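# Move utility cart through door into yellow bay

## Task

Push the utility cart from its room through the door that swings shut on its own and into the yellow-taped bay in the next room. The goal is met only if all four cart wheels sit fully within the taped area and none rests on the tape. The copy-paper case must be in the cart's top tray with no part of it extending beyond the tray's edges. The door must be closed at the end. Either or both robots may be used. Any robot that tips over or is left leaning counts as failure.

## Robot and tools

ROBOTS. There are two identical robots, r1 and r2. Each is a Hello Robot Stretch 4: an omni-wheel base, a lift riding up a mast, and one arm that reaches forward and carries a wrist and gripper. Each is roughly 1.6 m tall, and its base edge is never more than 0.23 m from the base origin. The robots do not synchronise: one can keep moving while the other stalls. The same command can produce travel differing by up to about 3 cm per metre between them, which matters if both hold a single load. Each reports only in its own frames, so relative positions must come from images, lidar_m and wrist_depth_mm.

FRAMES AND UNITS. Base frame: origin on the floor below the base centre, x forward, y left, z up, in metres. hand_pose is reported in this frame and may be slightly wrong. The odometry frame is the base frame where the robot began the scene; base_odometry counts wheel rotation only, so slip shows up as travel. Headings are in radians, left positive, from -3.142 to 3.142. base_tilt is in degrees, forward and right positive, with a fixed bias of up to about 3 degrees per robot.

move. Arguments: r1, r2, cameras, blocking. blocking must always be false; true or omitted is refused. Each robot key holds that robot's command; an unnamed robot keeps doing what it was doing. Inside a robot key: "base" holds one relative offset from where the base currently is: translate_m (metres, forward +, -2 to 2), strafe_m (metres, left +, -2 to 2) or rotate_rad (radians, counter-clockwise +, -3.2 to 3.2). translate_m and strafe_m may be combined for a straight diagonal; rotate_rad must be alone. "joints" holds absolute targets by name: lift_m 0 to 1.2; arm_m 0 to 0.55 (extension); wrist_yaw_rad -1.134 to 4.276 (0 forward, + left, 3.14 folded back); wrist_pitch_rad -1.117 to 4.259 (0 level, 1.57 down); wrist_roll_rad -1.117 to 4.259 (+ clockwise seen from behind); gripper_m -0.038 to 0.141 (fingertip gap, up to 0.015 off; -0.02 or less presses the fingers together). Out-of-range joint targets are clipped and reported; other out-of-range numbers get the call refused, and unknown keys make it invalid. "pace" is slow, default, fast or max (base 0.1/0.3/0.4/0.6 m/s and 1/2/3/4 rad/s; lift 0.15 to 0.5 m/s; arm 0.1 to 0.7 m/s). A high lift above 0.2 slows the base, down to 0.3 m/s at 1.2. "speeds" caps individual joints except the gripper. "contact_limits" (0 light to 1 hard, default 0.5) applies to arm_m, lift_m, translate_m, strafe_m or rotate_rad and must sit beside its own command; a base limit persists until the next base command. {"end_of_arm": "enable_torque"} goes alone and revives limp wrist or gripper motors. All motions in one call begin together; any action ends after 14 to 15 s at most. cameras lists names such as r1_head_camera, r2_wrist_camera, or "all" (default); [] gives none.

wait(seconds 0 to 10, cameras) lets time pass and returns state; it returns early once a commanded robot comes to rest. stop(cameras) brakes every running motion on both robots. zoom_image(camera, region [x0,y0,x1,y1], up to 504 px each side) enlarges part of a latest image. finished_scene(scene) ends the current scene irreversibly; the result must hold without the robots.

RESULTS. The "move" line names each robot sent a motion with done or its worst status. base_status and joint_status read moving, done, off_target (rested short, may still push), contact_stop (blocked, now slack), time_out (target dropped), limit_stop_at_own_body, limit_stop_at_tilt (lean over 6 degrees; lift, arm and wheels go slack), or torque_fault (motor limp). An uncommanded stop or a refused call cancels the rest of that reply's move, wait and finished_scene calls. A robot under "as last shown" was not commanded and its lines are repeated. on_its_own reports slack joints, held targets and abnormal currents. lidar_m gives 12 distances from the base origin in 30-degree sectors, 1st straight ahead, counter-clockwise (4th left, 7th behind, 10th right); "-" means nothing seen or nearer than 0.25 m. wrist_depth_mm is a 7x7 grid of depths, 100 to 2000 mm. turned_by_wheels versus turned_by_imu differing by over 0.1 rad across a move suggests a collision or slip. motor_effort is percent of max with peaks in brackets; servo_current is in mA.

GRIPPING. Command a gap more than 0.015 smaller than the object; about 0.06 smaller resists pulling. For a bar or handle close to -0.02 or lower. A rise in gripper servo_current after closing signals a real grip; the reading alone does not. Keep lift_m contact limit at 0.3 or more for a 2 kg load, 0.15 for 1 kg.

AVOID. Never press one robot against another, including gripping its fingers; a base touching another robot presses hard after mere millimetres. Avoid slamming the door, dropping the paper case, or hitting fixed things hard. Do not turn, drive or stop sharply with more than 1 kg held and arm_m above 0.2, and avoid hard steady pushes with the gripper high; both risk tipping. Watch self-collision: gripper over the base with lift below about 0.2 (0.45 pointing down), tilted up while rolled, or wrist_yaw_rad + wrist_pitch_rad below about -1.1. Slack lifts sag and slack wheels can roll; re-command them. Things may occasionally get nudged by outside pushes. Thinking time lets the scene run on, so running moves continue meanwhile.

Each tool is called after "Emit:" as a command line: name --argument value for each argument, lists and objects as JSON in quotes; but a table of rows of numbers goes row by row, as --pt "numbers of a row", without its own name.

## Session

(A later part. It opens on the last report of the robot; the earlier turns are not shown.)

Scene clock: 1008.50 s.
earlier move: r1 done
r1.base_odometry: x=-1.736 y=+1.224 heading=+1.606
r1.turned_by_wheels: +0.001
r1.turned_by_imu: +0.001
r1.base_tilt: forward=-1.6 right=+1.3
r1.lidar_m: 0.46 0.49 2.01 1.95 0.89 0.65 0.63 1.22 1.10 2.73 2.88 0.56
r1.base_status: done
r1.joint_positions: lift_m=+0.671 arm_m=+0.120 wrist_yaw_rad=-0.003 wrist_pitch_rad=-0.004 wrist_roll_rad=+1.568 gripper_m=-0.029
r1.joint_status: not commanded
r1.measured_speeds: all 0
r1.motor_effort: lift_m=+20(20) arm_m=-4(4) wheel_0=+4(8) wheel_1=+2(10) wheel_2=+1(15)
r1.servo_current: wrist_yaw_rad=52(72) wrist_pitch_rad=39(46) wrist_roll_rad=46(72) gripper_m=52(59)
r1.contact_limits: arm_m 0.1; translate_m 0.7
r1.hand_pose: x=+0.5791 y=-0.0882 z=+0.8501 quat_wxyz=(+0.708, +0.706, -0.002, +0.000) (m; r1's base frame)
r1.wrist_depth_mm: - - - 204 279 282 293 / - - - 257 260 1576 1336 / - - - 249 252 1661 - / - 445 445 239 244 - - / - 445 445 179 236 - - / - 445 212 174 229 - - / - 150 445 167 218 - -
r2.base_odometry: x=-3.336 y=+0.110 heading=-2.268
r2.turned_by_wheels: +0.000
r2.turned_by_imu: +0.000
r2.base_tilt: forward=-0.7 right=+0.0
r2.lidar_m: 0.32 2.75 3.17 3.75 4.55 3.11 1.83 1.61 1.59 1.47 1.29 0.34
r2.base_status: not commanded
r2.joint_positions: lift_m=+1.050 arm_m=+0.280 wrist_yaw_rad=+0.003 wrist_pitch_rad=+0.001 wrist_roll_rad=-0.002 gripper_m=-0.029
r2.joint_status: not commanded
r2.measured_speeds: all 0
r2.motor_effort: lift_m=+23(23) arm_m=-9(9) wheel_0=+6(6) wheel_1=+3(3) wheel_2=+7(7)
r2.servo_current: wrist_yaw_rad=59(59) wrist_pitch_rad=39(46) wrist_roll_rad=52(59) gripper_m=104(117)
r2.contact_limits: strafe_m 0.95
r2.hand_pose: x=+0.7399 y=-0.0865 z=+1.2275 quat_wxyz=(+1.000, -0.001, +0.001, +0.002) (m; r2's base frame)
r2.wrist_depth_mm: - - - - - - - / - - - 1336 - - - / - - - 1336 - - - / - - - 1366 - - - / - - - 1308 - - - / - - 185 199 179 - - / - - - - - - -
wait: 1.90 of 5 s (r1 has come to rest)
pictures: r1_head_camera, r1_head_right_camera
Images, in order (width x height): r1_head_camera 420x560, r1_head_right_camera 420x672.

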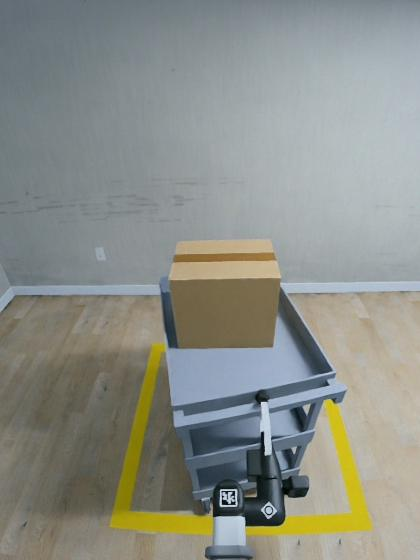

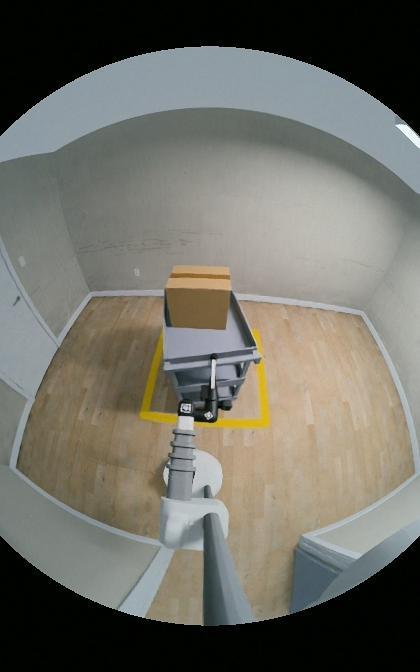

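Emit:
move --r1 '{"base":{"translate_m":0.15,"strafe_m":0.01},"contact_limits":{"translate_m":0.7}}' --blocking false --cameras '[]'

Emit:
wait --seconds 4 --cameras '[]'

Emit:
move --r1 '{"joints":{"gripper_m":0.12}}' --blocking false --cameras '[]'

Emit:
wait --seconds 3 --cameras '["r1_head_camera","r1_head_right_camera"]'

Scene clock: 1015.63 s.
move: r1 moving
r1.base_odometry: x=-1.739 y=+1.255 heading=+1.606
r1.turned_by_wheels: +0.000
r1.turned_by_imu: +0.000
r1.base_tilt: forward=-1.6 right=+1.3
r1.lidar_m: 0.46 2.18 2.02 1.96 0.94 0.69 0.67 1.20 1.13 2.76 2.89 0.54
r1.base_status: translate_m moving; strafe_m moving
r1.joint_positions: lift_m=+0.671 arm_m=+0.120 wrist_yaw_rad=-0.003 wrist_pitch_rad=-0.004 wrist_roll_rad=+1.568 gripper_m=-0.029
r1.joint_status: not commanded
r1.measured_speeds: translate_m=+0.122 strafe_m=+0.009 rotate_rad=+0.004 lift_m=+0.000 arm_m=+0.000 wrist_yaw_rad=+0.000 wrist_pitch_rad=+0.000 wrist_roll_rad=+0.000
r1.motor_effort: lift_m=+20(20) arm_m=+4(4) wheel_0=+6(10) wheel_1=+5(8) wheel_2=-12(14)
r1.servo_current: wrist_yaw_rad=46(52) wrist_pitch_rad=46(46) wrist_roll_rad=65(65) gripper_m=52(52)
r1.contact_limits: arm_m 0.1; translate_m 0.7
r1.hand_pose: x=+0.5790 y=-0.0882 z=+0.8501 quat_wxyz=(+0.708, +0.706, -0.002, +0.000) (m; r1's base frame)
r1.wrist_depth_mm: - - - 208 283 285 298 / - - - 203 266 1576 1336 / - - - 253 255 1661 - / - - 449 242 245 - - / - 442 445 180 236 - - / - 442 212 173 228 - - / - 143 439 167 217 - -
r2: as last shown
r2.base_tilt: forward=-0.7 right=+0.1
r2.lidar_m: 0.32 2.72 3.18 3.73 4.54 3.10 1.84 1.60 1.61 1.48 1.27 0.36
r2.motor_effort: lift_m=+23(23) arm_m=-9(9) wheel_0=+6(6) wheel_1=+2(3) wheel_2=+7(7)
r2.servo_current: wrist_yaw_rad=52(52) wrist_pitch_rad=39(46) wrist_roll_rad=52(59) gripper_m=111(117)
r2.contact_limits: strafe_m 0.95
r2.wrist_depth_mm: - - - - - - - / - - - 1308 - - - / - - - 1366 - - - / - - - 1336 - - - / - - - 1336 - - - / - - 185 200 178 - - / - - - - - - -
pictures: none
No camera images: "cameras" was empty.

Scene clock: 1016.97 s.
earlier move: r1 done
r1.base_odometry: x=-1.751 y=+1.373 heading=+1.606
r1.turned_by_wheels: +0.000
r1.turned_by_imu: +0.000
r1.base_tilt: forward=-1.6 right=+1.3
r1.lidar_m: 0.48 0.51 1.95 1.93 1.15 0.83 0.77 1.24 1.21 2.77 2.81 0.56
r1.base_status: done
r1.joint_positions: lift_m=+0.671 arm_m=+0.120 wrist_yaw_rad=-0.003 wrist_pitch_rad=-0.004 wrist_roll_rad=+1.568 gripper_m=-0.029
r1.joint_status: not commanded
r1.measured_speeds: all 0
r1.motor_effort: lift_m=+20(20) arm_m=-4(4) wheel_0=+2(10) wheel_1=+0(8) wheel_2=+0(14)
r1.servo_current: wrist_yaw_rad=59(65) wrist_pitch_rad=39(52) wrist_roll_rad=52(65) gripper_m=52(59)
r1.contact_limits: arm_m 0.1; translate_m 0.7
r1.hand_pose: x=+0.5791 y=-0.0882 z=+0.8501 quat_wxyz=(+0.708, +0.706, -0.002, +0.000) (m; r1's base frame)
r1.wrist_depth_mm: - - - 207 283 285 297 / - - - 202 265 1576 1281 / - - - 252 254 - - / - 445 445 241 245 - - / - 442 442 180 236 - - / - 445 190 174 229 - - / - 149 436 167 217 - -
r2.base_odometry: x=-3.336 y=+0.110 heading=-2.268
r2.turned_by_wheels: +0.000
r2.turned_by_imu: +0.000
r2.base_tilt: forward=-0.6 right=+0.1
r2.lidar_m: 0.32 2.73 3.17 3.74 4.53 3.11 1.82 1.60 1.59 1.45 1.27 0.34
r2.base_status: not commanded
r2.joint_positions: lift_m=+1.050 arm_m=+0.280 wrist_yaw_rad=+0.003 wrist_pitch_rad=+0.001 wrist_roll_rad=-0.002 gripper_m=-0.029
r2.joint_status: not commanded
r2.measured_speeds: all 0
r2.motor_effort: lift_m=+23(23) arm_m=-9(9) wheel_0=+6(6) wheel_1=+2(3) wheel_2=+7(7)
r2.servo_current: wrist_yaw_rad=46(59) wrist_pitch_rad=39(46) wrist_roll_rad=46(59) gripper_m=111(117)
r2.contact_limits: strafe_m 0.95
r2.hand_pose: x=+0.7399 y=-0.0865 z=+1.2275 quat_wxyz=(+1.000, -0.001, +0.001, +0.002) (m; r2's base frame)
r2.wrist_depth_mm: - - - - - - - / - - - 1397 - - - / - - - 1336 - - - / - - - 1366 - - - / - - - 1336 - - - / - - 185 198 179 - - / - - - - - - -
wait: 1.33 of 4 s (r1 has come to rest)
pictures: none
No camera images: "cameras" was empty.

Scene clock: 1017.47 s.
move: r1 moving
r1.base_odometry: x=-1.751 y=+1.373 heading=+1.606
r1.turned_by_wheels: +0.000
r1.turned_by_imu: +0.000
r1.base_tilt: forward=-1.6 right=+1.3
r1.lidar_m: 0.47 2.08 1.98 1.93 1.10 0.83 0.79 1.25 1.21 2.76 2.81 0.58
r1.base_status: not commanded
r1.joint_positions: lift_m=+0.671 arm_m=+0.120 wrist_yaw_rad=-0.003 wrist_pitch_rad=-0.004 wrist_roll_rad=+1.568 gripper_m=-0.004
r1.joint_status: gripper_m moving
r1.measured_speeds: all 0
r1.motor_effort: lift_m=+20(20) arm_m=-2(4) wheel_0=+2(2) wheel_1=+0(1) wheel_2=+0(0)
r1.servo_current: wrist_yaw_rad=46(65) wrist_pitch_rad=46(46) wrist_roll_rad=59(59) gripper_m=78(91)
r1.contact_limits: arm_m 0.1; translate_m 0.7
r1.hand_pose: x=+0.5790 y=-0.0882 z=+0.8501 quat_wxyz=(+0.708, +0.706, -0.002, +0.000) (m; r1's base frame)
r1.wrist_depth_mm: - - - 214 290 293 297 / - - - 204 273 1576 1229 / - - - 257 260 - - / - - 452 247 252 - - / - 445 445 236 240 - - / - 445 216 181 231 - - / - 442 442 155 160 - -
r2: as last shown
r2.lidar_m: 0.32 2.74 3.17 3.70 4.54 3.11 1.85 1.60 1.61 1.48 1.27 0.35
r2.motor_effort: lift_m=+23(23) arm_m=-9(9) wheel_0=+6(6) wheel_1=+3(3) wheel_2=+7(7)
r2.servo_current: wrist_yaw_rad=46(65) wrist_pitch_rad=39(46) wrist_roll_rad=46(59) gripper_m=111(111)
r2.contact_limits: strafe_m 0.95
r2.wrist_depth_mm: - - - - - - - / - - - 1366 - - - / - - - 1308 - - - / - - - 1336 - - - / - - - 1308 - - - / - - 185 198 178 - - / - - - - - - -
pictures: none
No camera images: "cameras" was empty.

Scene clock: 1019.20 s.
earlier move: r1 done
r1.base_odometry: x=-1.751 y=+1.373 heading=+1.606
r1.turned_by_wheels: +0.000
r1.turned_by_imu: +0.000
r1.base_tilt: forward=-1.6 right=+1.3
r1.lidar_m: 0.46 2.08 2.03 1.94 1.15 0.82 0.79 1.26 1.23 2.78 2.80 0.56
r1.base_status: not commanded
r1.joint_positions: lift_m=+0.671 arm_m=+0.120 wrist_yaw_rad=-0.003 wrist_pitch_rad=-0.004 wrist_roll_rad=+1.568 gripper_m=+0.120
r1.joint_status: all done
r1.measured_speeds: all 0
r1.motor_effort: lift_m=+20(20) arm_m=+4(4) wheel_0=+2(3) wheel_1=+0(1) wheel_2=+0(0)
r1.servo_current: wrist_yaw_rad=52(78) wrist_pitch_rad=39(52) wrist_roll_rad=52(65) gripper_m=39(104)
r1.contact_limits: arm_m 0.1; translate_m 0.7
r1.hand_pose: x=+0.5790 y=-0.0882 z=+0.8501 quat_wxyz=(+0.708, +0.706, -0.002, +0.000) (m; r1's base frame)
r1.wrist_depth_mm: - - - 214 290 297 298 / - - - 206 272 1576 1229 / - - - 200 260 - - / - - 452 247 252 - - / - 449 449 238 242 - - / - 449 220 182 232 - - / - 445 442 157 159 - -
r2.base_odometry: x=-3.336 y=+0.110 heading=-2.268
r2.turned_by_wheels: +0.000
r2.turned_by_imu: +0.000
r2.base_tilt: forward=-0.7 right=+0.0
r2.lidar_m: 0.29 2.74 3.15 3.73 4.54 3.10 1.85 1.57 1.60 1.48 1.25 0.33
r2.base_status: not commanded
r2.joint_positions: lift_m=+1.050 arm_m=+0.280 wrist_yaw_rad=+0.003 wrist_pitch_rad=+0.001 wrist_roll_rad=-0.002 gripper_m=-0.029
r2.joint_status: not commanded
r2.measured_speeds: all 0
r2.motor_effort: lift_m=+23(23) arm_m=-9(9) wheel_0=+6(6) wheel_1=+2(3) wheel_2=+7(8)
r2.servo_current: wrist_yaw_rad=46(65) wrist_pitch_rad=33(46) wrist_roll_rad=39(59) gripper_m=111(117)
r2.contact_limits: strafe_m 0.95
r2.hand_pose: x=+0.7399 y=-0.0865 z=+1.2275 quat_wxyz=(+1.000, -0.001, +0.001, +0.002) (m; r2's base frame)
r2.wrist_depth_mm: - - - - - - - / - - - 1336 - - - / - - - 1336 - - - / - - - 1336 - - - / - - - 1308 - - - / - - 185 199 178 - - / - - - - - - -
wait: 1.73 of 3 s (r1 has come to rest)
pictures: r1_head_camera, r1_head_right_camera
Images, in order (width x height): r1_head_camera 420x560, r1_head_right_camera 420x672.

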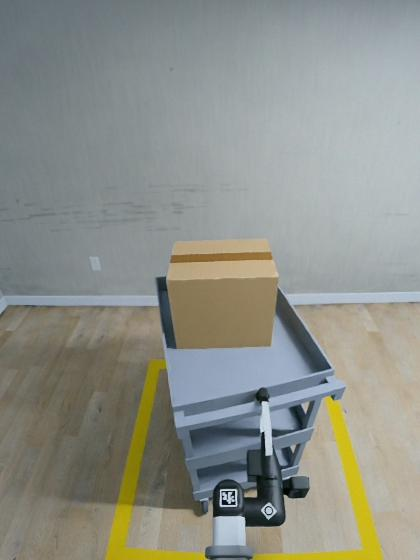

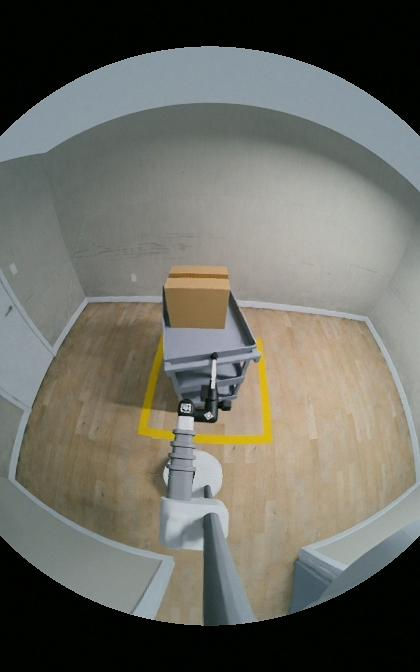

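Emit:
move --r1 '{"base":{"translate_m":-0.4},"joints":{"arm_m":0.0}}' --r2 '{"base":{"translate_m":-0.5},"contact_limits":{"translate_m":0.8}}' --blocking false --cameras '[]'

Emit:
wait --seconds 5 --cameras '[]'

Emit:
wait --seconds 5 --cameras '["r1_head_camera","r1_head_right_camera","r2_head_camera","r2_head_left_camera"]'

Scene clock: 1029.37 s.
move: r1 moving; r2 moving
r1.base_odometry: x=-1.750 y=+1.342 heading=+1.606
r1.turned_by_wheels: +0.000
r1.turned_by_imu: +0.000
r1.base_tilt: forward=-1.6 right=+1.3
r1.lidar_m: 0.52 2.12 2.01 1.94 1.07 0.79 0.75 1.24 1.18 2.77 2.85 0.61
r1.base_status: translate_m moving
r1.joint_positions: lift_m=+0.671 arm_m=+0.069 wrist_yaw_rad=-0.002 wrist_pitch_rad=+0.000 wrist_roll_rad=+1.568 gripper_m=+0.120
r1.joint_status: arm_m moving
r1.measured_speeds: translate_m=-0.123 strafe_m=+0.000 rotate_rad=+0.000 lift_m=+0.000 arm_m=-0.195 wrist_yaw_rad=+0.000 wrist_pitch_rad=+0.000 wrist_roll_rad=+0.000
r1.motor_effort: lift_m=+20(20) arm_m=-5(7) wheel_0=-6(7) wheel_1=-7(7) wheel_2=+9(9)
r1.servo_current: wrist_yaw_rad=59(59) wrist_pitch_rad=39(46) wrist_roll_rad=46(65) gripper_m=39(46)
r1.hand_pose: x=+0.5284 y=-0.0880 z=+0.8490 quat_wxyz=(+0.708, +0.706, -0.001, -0.001) (m; r1's base frame)
r1.wrist_depth_mm: - - - 287 351 357 362 / - - - 272 342 1397 - / - - - 262 325 - - / - - 512 253 317 - - / - 508 512 245 307 - - / - 197 517 237 192 198 - / - 185 512 145 - - -
r2.base_odometry: x=-3.316 y=+0.134 heading=-2.267
r2.turned_by_wheels: +0.001
r2.turned_by_imu: +0.002
r2.base_tilt: forward=-0.6 right=+0.1
r2.lidar_m: 0.36 2.77 3.18 3.76 4.52 3.07 1.82 1.58 1.59 1.48 1.30 0.35
r2.base_status: translate_m moving
r2.joint_positions: lift_m=+1.050 arm_m=+0.280 wrist_yaw_rad=+0.003 wrist_pitch_rad=+0.001 wrist_roll_rad=-0.002 gripper_m=-0.029
r2.joint_status: not commanded
r2.measured_speeds: translate_m=-0.120 strafe_m=+0.000 rotate_rad=+0.003 lift_m=+0.000 arm_m=+0.000 wrist_yaw_rad=+0.000 wrist_pitch_rad=+0.000 wrist_roll_rad=+0.000
r2.motor_effort: lift_m=+22(23) arm_m=-9(9) wheel_0=-1(4) wheel_1=-9(10) wheel_2=+20(22)
r2.servo_current: wrist_yaw_rad=46(59) wrist_pitch_rad=39(39) wrist_roll_rad=39(52) gripper_m=111(111)
r2.contact_limits: translate_m 0.8
r2.hand_pose: x=+0.7399 y=-0.0865 z=+1.2276 quat_wxyz=(+1.000, -0.001, +0.001, +0.002) (m; r2's base frame)
r2.wrist_depth_mm: - - - 1366 - - - / - - - 1366 - - - / - - - 1308 - - - / - - - 1366 - - - / - - - 1336 - - - / - - 186 199 179 - - / - - - - - - -
pictures: none
No camera images: "cameras" was empty.

Scene clock: 1031.70 s.
earlier move: r1 done; r2 moving
r1.base_odometry: x=-1.737 y=+0.973 heading=+1.606
r1.turned_by_wheels: +0.000
r1.turned_by_imu: +0.000
r1.base_tilt: forward=-1.6 right=+1.3
r1.lidar_m: 0.85 2.49 2.02 1.50 0.56 0.40 0.47 1.19 0.97 1.69 2.89 0.99
r1.base_status: done
r1.joint_positions: lift_m=+0.671 arm_m=+0.000 wrist_yaw_rad=-0.002 wrist_pitch_rad=+0.000 wrist_roll_rad=+1.568 gripper_m=+0.120
r1.joint_status: all done
r1.measured_speeds: all 0
r1.motor_effort: lift_m=+20(20) arm_m=-4(7) wheel_0=-2(10) wheel_1=-1(7) wheel_2=+0(10)
r1.servo_current: wrist_yaw_rad=59(65) wrist_pitch_rad=46(52) wrist_roll_rad=59(65) gripper_m=46(46)
r1.hand_pose: x=+0.4592 y=-0.0880 z=+0.8490 quat_wxyz=(+0.708, +0.706, -0.001, -0.001) (m; r1's base frame)
r1.wrist_depth_mm: - - - - - 1661 1229 / - - - - - 1756 1182 / - - - - - 1397 1308 / - - - 960 - 778 - / - - 960 946 - 741 - / - - 946 723 211 212 - / - - - 145 - 1808 1182
r2.base_odometry: x=-3.016 y=+0.494 heading=-2.268
r2.turned_by_wheels: -0.001
r2.turned_by_imu: +0.003
r2.base_tilt: forward=-0.7 right=+0.1
r2.lidar_m: 0.88 3.45 3.50 4.17 4.20 2.36 1.41 1.23 1.22 1.46 1.61 1.22
r2.base_status: translate_m moving
r2.joint_positions: lift_m=+1.050 arm_m=+0.280 wrist_yaw_rad=+0.003 wrist_pitch_rad=+0.001 wrist_roll_rad=-0.002 gripper_m=-0.029
r2.joint_status: not commanded
r2.measured_speeds: translate_m=-0.011 strafe_m=+0.000 rotate_rad=+0.000 lift_m=+0.000 arm_m=+0.000 wrist_yaw_rad=+0.000 wrist_pitch_rad=+0.000 wrist_roll_rad=+0.000
r2.motor_effort: lift_m=+21(23) arm_m=-6(9) wheel_0=-5(13) wheel_1=-3(10) wheel_2=+4(24)
r2.servo_current: wrist_yaw_rad=46(72) wrist_pitch_rad=33(46) wrist_roll_rad=39(65) gripper_m=111(117)
r2.contact_limits: translate_m 0.8
r2.hand_pose: x=+0.7397 y=-0.0867 z=+1.2277 quat_wxyz=(+1.000, -0.001, +0.001, +0.001) (m; r2's base frame)
r2.wrist_depth_mm: - - 392 - - - - / - - 392 - - - - / - - 394 402 - - - / - - 394 359 - - - / - - 397 359 - - - / - - 186 199 170 - - / - - 410 - - - -
wait: 2.33 of 5 s (r1 has come to rest)
pictures: none
No camera images: "cameras" was empty.

Scene clock: 1032.03 s.
earlier move: r2 done
r1.base_odometry: x=-1.737 y=+0.973 heading=+1.606
r1.turned_by_wheels: +0.000
r1.turned_by_imu: +0.000
r1.base_tilt: forward=-1.6 right=+1.3
r1.lidar_m: 0.87 2.50 2.01 1.54 0.58 0.39 0.45 1.17 0.96 1.69 2.89 0.99
r1.base_status: done
r1.joint_positions: lift_m=+0.671 arm_m=+0.000 wrist_yaw_rad=-0.002 wrist_pitch_rad=+0.000 wrist_roll_rad=+1.568 gripper_m=+0.120
r1.joint_status: all done
r1.measured_speeds: all 0
r1.motor_effort: lift_m=+20(20) arm_m=-4(7) wheel_0=-2(10) wheel_1=-1(7) wheel_2=-1(10)
r1.servo_current: wrist_yaw_rad=39(65) wrist_pitch_rad=39(52) wrist_roll_rad=52(65) gripper_m=46(46)
r1.hand_pose: x=+0.4592 y=-0.0880 z=+0.8490 quat_wxyz=(+0.708, +0.706, -0.001, -0.001) (m; r1's base frame)
r1.wrist_depth_mm: - - - - - 1708 1255 / - - - - - 1708 1205 / - - - - - 1430 1255 / - - - 960 - 778 - / - - 976 960 - 732 - / - - 960 723 210 213 - / - - - 145 - 1756 1182
r2.base_odometry: x=-3.016 y=+0.494 heading=-2.268
r2.turned_by_wheels: +0.000
r2.turned_by_imu: +0.000
r2.base_tilt: forward=-0.7 right=+0.1
r2.lidar_m: 0.92 3.49 3.52 4.16 4.19 2.35 1.45 1.23 1.22 1.47 1.60 1.32
r2.base_status: done
r2.joint_positions: lift_m=+1.050 arm_m=+0.280 wrist_yaw_rad=+0.003 wrist_pitch_rad=+0.001 wrist_roll_rad=-0.002 gripper_m=-0.029
r2.joint_status: not commanded
r2.measured_speeds: all 0
r2.motor_effort: lift_m=+21(23) arm_m=-6(9) wheel_0=-4(13) wheel_1=-5(10) wheel_2=+4(24)
r2.servo_current: wrist_yaw_rad=46(72) wrist_pitch_rad=39(46) wrist_roll_rad=52(65) gripper_m=111(117)
r2.contact_limits: translate_m 0.8
r2.hand_pose: x=+0.7397 y=-0.0867 z=+1.2277 quat_wxyz=(+1.000, -0.001, +0.001, +0.001) (m; r2's base frame)
r2.wrist_depth_mm: - - - - - - - / - - - - - - - / - - 484 - - - - / - - 466 442 - - - / - - - 433 - - - / - - 185 198 171 - - / - - - - - - -
wait: 0.33 of 5 s (r2 has come to rest)
pictures: r1_head_camera, r1_head_right_camera, r2_head_camera, r2_head_left_camera
Images, in order (width x height): r1_head_camera 420x560, r1_head_right_camera 420x672, r2_head_camera 420x560, r2_head_left_camera 420x672.

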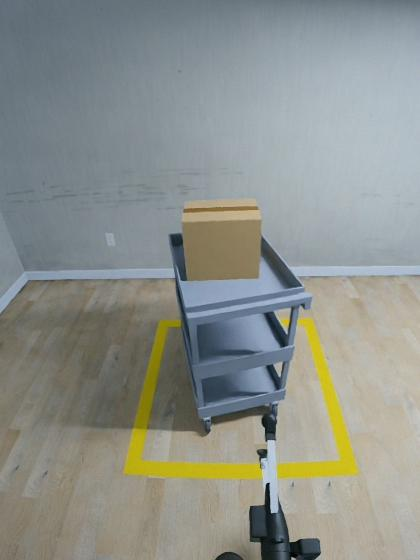

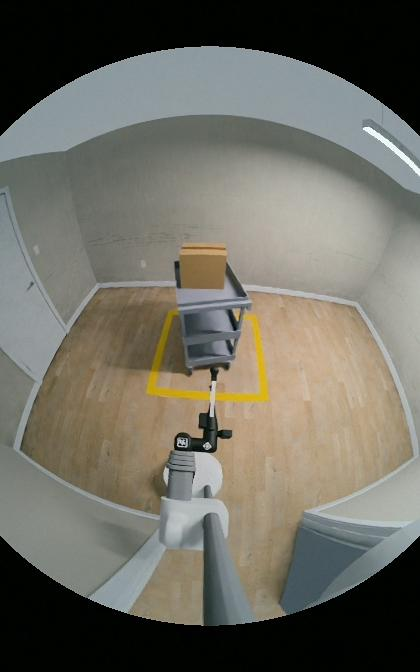

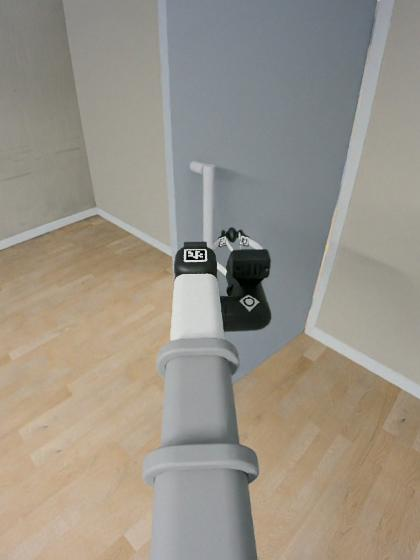

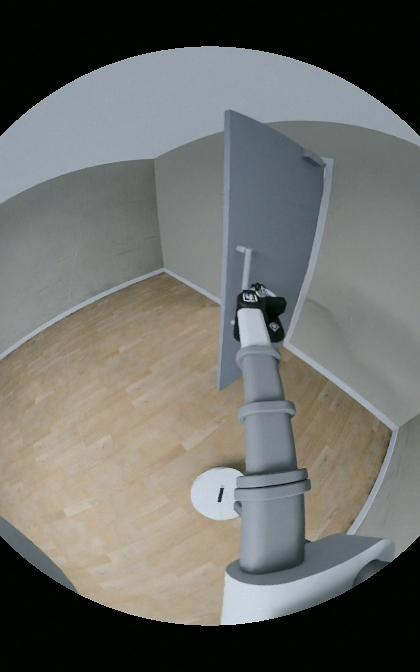

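Emit:
wait --seconds 4 --cameras '["r2_head_camera","r1_head_right_camera"]'

Scene clock: 1040.27 s.
r1.base_odometry: x=-1.737 y=+0.973 heading=+1.606
r1.turned_by_wheels: +0.000
r1.turned_by_imu: -0.001
r1.base_tilt: forward=-1.6 right=+1.3
r1.lidar_m: 0.86 2.49 2.00 1.53 0.56 0.41 0.45 0.48 0.72 1.69 2.89 0.99
r1.base_status: done
r1.joint_positions: lift_m=+0.671 arm_m=+0.000 wrist_yaw_rad=-0.002 wrist_pitch_rad=+0.000 wrist_roll_rad=+1.568 gripper_m=+0.120
r1.joint_status: all done
r1.measured_speeds: all 0
r1.motor_effort: lift_m=+20(20) arm_m=-4(7) wheel_0=-3(10) wheel_1=-1(7) wheel_2=-1(10)
r1.servo_current: wrist_yaw_rad=20(65) wrist_pitch_rad=39(52) wrist_roll_rad=52(65) gripper_m=46(46)
r1.hand_pose: x=+0.4592 y=-0.0880 z=+0.8490 quat_wxyz=(+0.708, +0.706, -0.001, -0.001) (m; r1's base frame)
r1.wrist_depth_mm: - - - - - 1756 1281 / - - - - - 1708 1182 / - - - - - 1430 1281 / - - - 960 - 778 - / - - 946 960 - 741 - / - - 946 723 211 213 - / - - - 145 - 1808 1182
r2.base_odometry: x=-3.016 y=+0.494 heading=-2.268
r2.turned_by_wheels: +0.000
r2.turned_by_imu: +0.001
r2.base_tilt: forward=-0.7 right=+0.1
r2.lidar_m: 1.92 3.49 3.52 4.17 4.19 2.38 1.41 1.22 1.22 1.50 1.62 1.63
r2.base_status: done
r2.joint_positions: lift_m=+1.050 arm_m=+0.280 wrist_yaw_rad=+0.003 wrist_pitch_rad=+0.001 wrist_roll_rad=-0.002 gripper_m=-0.029
r2.joint_status: not commanded
r2.measured_speeds: all 0
r2.motor_effort: lift_m=+20(23) arm_m=-6(9) wheel_0=-4(13) wheel_1=-4(10) wheel_2=+4(24)
r2.servo_current: wrist_yaw_rad=52(72) wrist_pitch_rad=33(46) wrist_roll_rad=46(65) gripper_m=111(117)
r2.contact_limits: translate_m 0.8
r2.hand_pose: x=+0.7397 y=-0.0867 z=+1.2277 quat_wxyz=(+1.000, -0.001, +0.001, +0.001) (m; r2's base frame)
r2.wrist_depth_mm: - - - 1863 - - - / - - - - - - - / - - - - - - - / - - - - - - - / - - - - - - - / - - 186 199 171 - - / - - - - - - -
wait: 4.00 s; at rest from the start
pictures: r1_head_right_camera, r2_head_camera
Images, in order (width x height): r1_head_right_camera 420x672, r2_head_camera 420x560.

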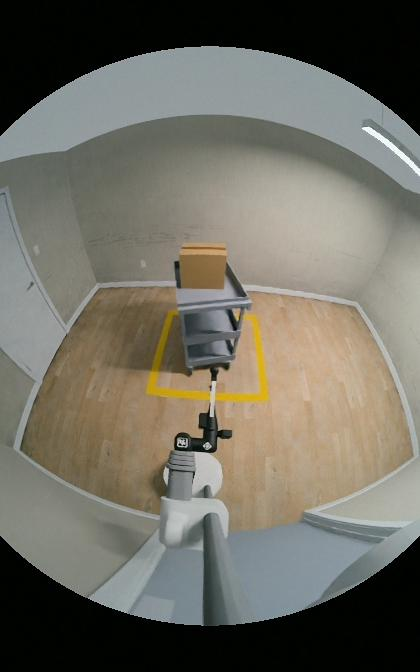

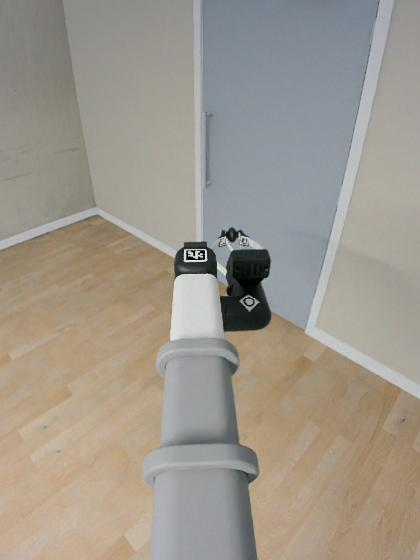

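Emit:
wait --seconds 0.5 --cameras '["r1_head_camera","r1_head_left_camera"]'

Emit:
zoom_image --camera "r1_head_camera" --region '[110, 180, 370, 490]'

Emit:
zoom_image --camera "r1_head_left_camera" --region '[140, 220, 300, 420]'

Scene clock: 1051.90 s.
r1.base_odometry: x=-1.737 y=+0.973 heading=+1.606
r1.turned_by_wheels: +0.000
r1.turned_by_imu: -0.001
r1.base_tilt: forward=-1.6 right=+1.3
r1.lidar_m: 0.85 2.51 2.01 1.51 0.56 0.38 0.44 0.51 0.71 1.72 2.88 1.00
r1.base_status: done
r1.joint_positions: lift_m=+0.671 arm_m=+0.000 wrist_yaw_rad=-0.002 wrist_pitch_rad=+0.000 wrist_roll_rad=+1.568 gripper_m=+0.120
r1.joint_status: all done
r1.measured_speeds: all 0
r1.motor_effort: lift_m=+20(20) arm_m=-4(7) wheel_0=-3(10) wheel_1=-1(7) wheel_2=-1(10)
r1.servo_current: wrist_yaw_rad=52(65) wrist_pitch_rad=39(52) wrist_roll_rad=46(65) gripper_m=52(46)
r1.hand_pose: x=+0.4592 y=-0.0880 z=+0.8490 quat_wxyz=(+0.708, +0.706, -0.001, -0.001) (m; r1's base frame)
r1.wrist_depth_mm: - - - - - 1708 1229 / - - - - - 1708 1229 / - - - - - 1397 1281 / - - - 960 - 768 - / - - 960 960 - 741 - / - - 960 723 210 213 - / - - - 145 - 1756 1182
r2.base_odometry: x=-3.016 y=+0.494 heading=-2.268
r2.turned_by_wheels: +0.000
r2.turned_by_imu: +0.001
r2.base_tilt: forward=-0.6 right=+0.1
r2.lidar_m: 1.94 3.47 3.53 4.17 4.19 2.37 1.40 1.23 1.24 1.46 1.64 1.64
r2.base_status: done
r2.joint_positions: lift_m=+1.050 arm_m=+0.280 wrist_yaw_rad=+0.003 wrist_pitch_rad=+0.001 wrist_roll_rad=-0.002 gripper_m=-0.029
r2.joint_status: not commanded
r2.measured_speeds: all 0
r2.motor_effort: lift_m=+21(23) arm_m=-6(9) wheel_0=-4(13) wheel_1=-4(10) wheel_2=+4(24)
r2.servo_current: wrist_yaw_rad=59(72) wrist_pitch_rad=39(46) wrist_roll_rad=46(65) gripper_m=111(117)
r2.contact_limits: translate_m 0.8
r2.hand_pose: x=+0.7397 y=-0.0867 z=+1.2277 quat_wxyz=(+1.000, -0.001, +0.001, +0.001) (m; r2's base frame)
r2.wrist_depth_mm: - - - 1808 - - - / - - - - - - - / - - - - - - - / - - - - - - - / - - - - - - - / - - 186 198 171 - - / - - - - - - -
wait: 0.50 s; at rest from the start
pictures: r1_head_camera, r1_head_left_camera
Images, in order (width x height): r1_head_camera 420x560, r1_head_left_camera 420x672.

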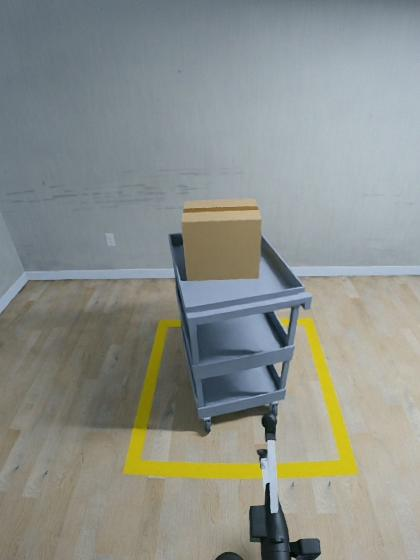

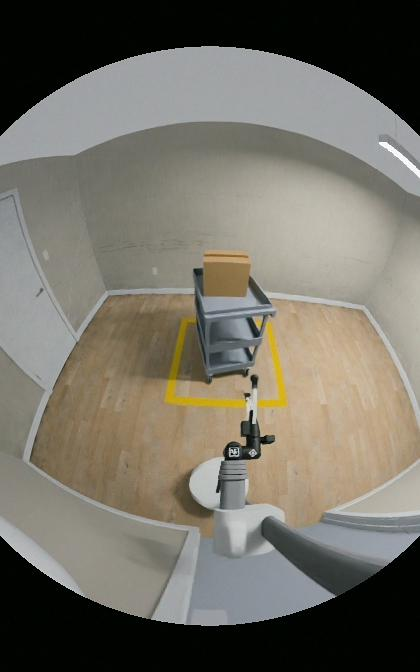

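Scaled by 1.626 from the camera's 420x560 image, which has a finer 600x800 frame.

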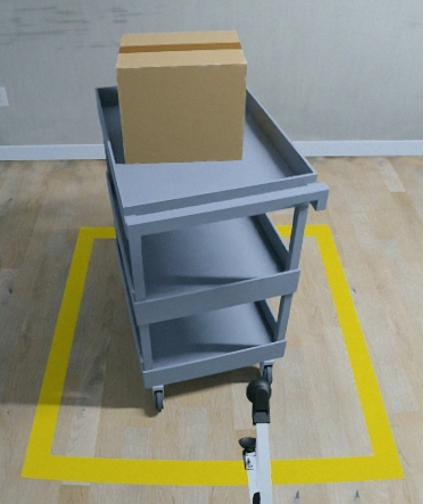

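Scaled by 2.520 from the camera's 420x672 image, which has a finer 600x960 frame.

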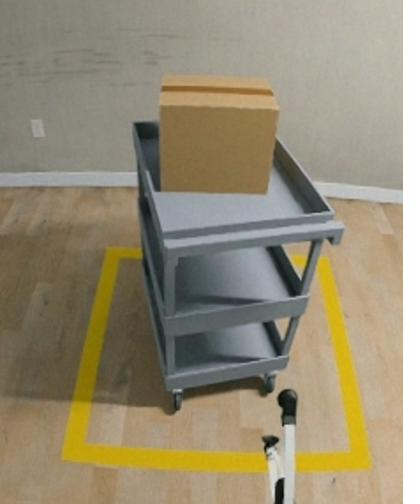

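Emit:
finished_scene --scene 2

The scene is finished: the task was done.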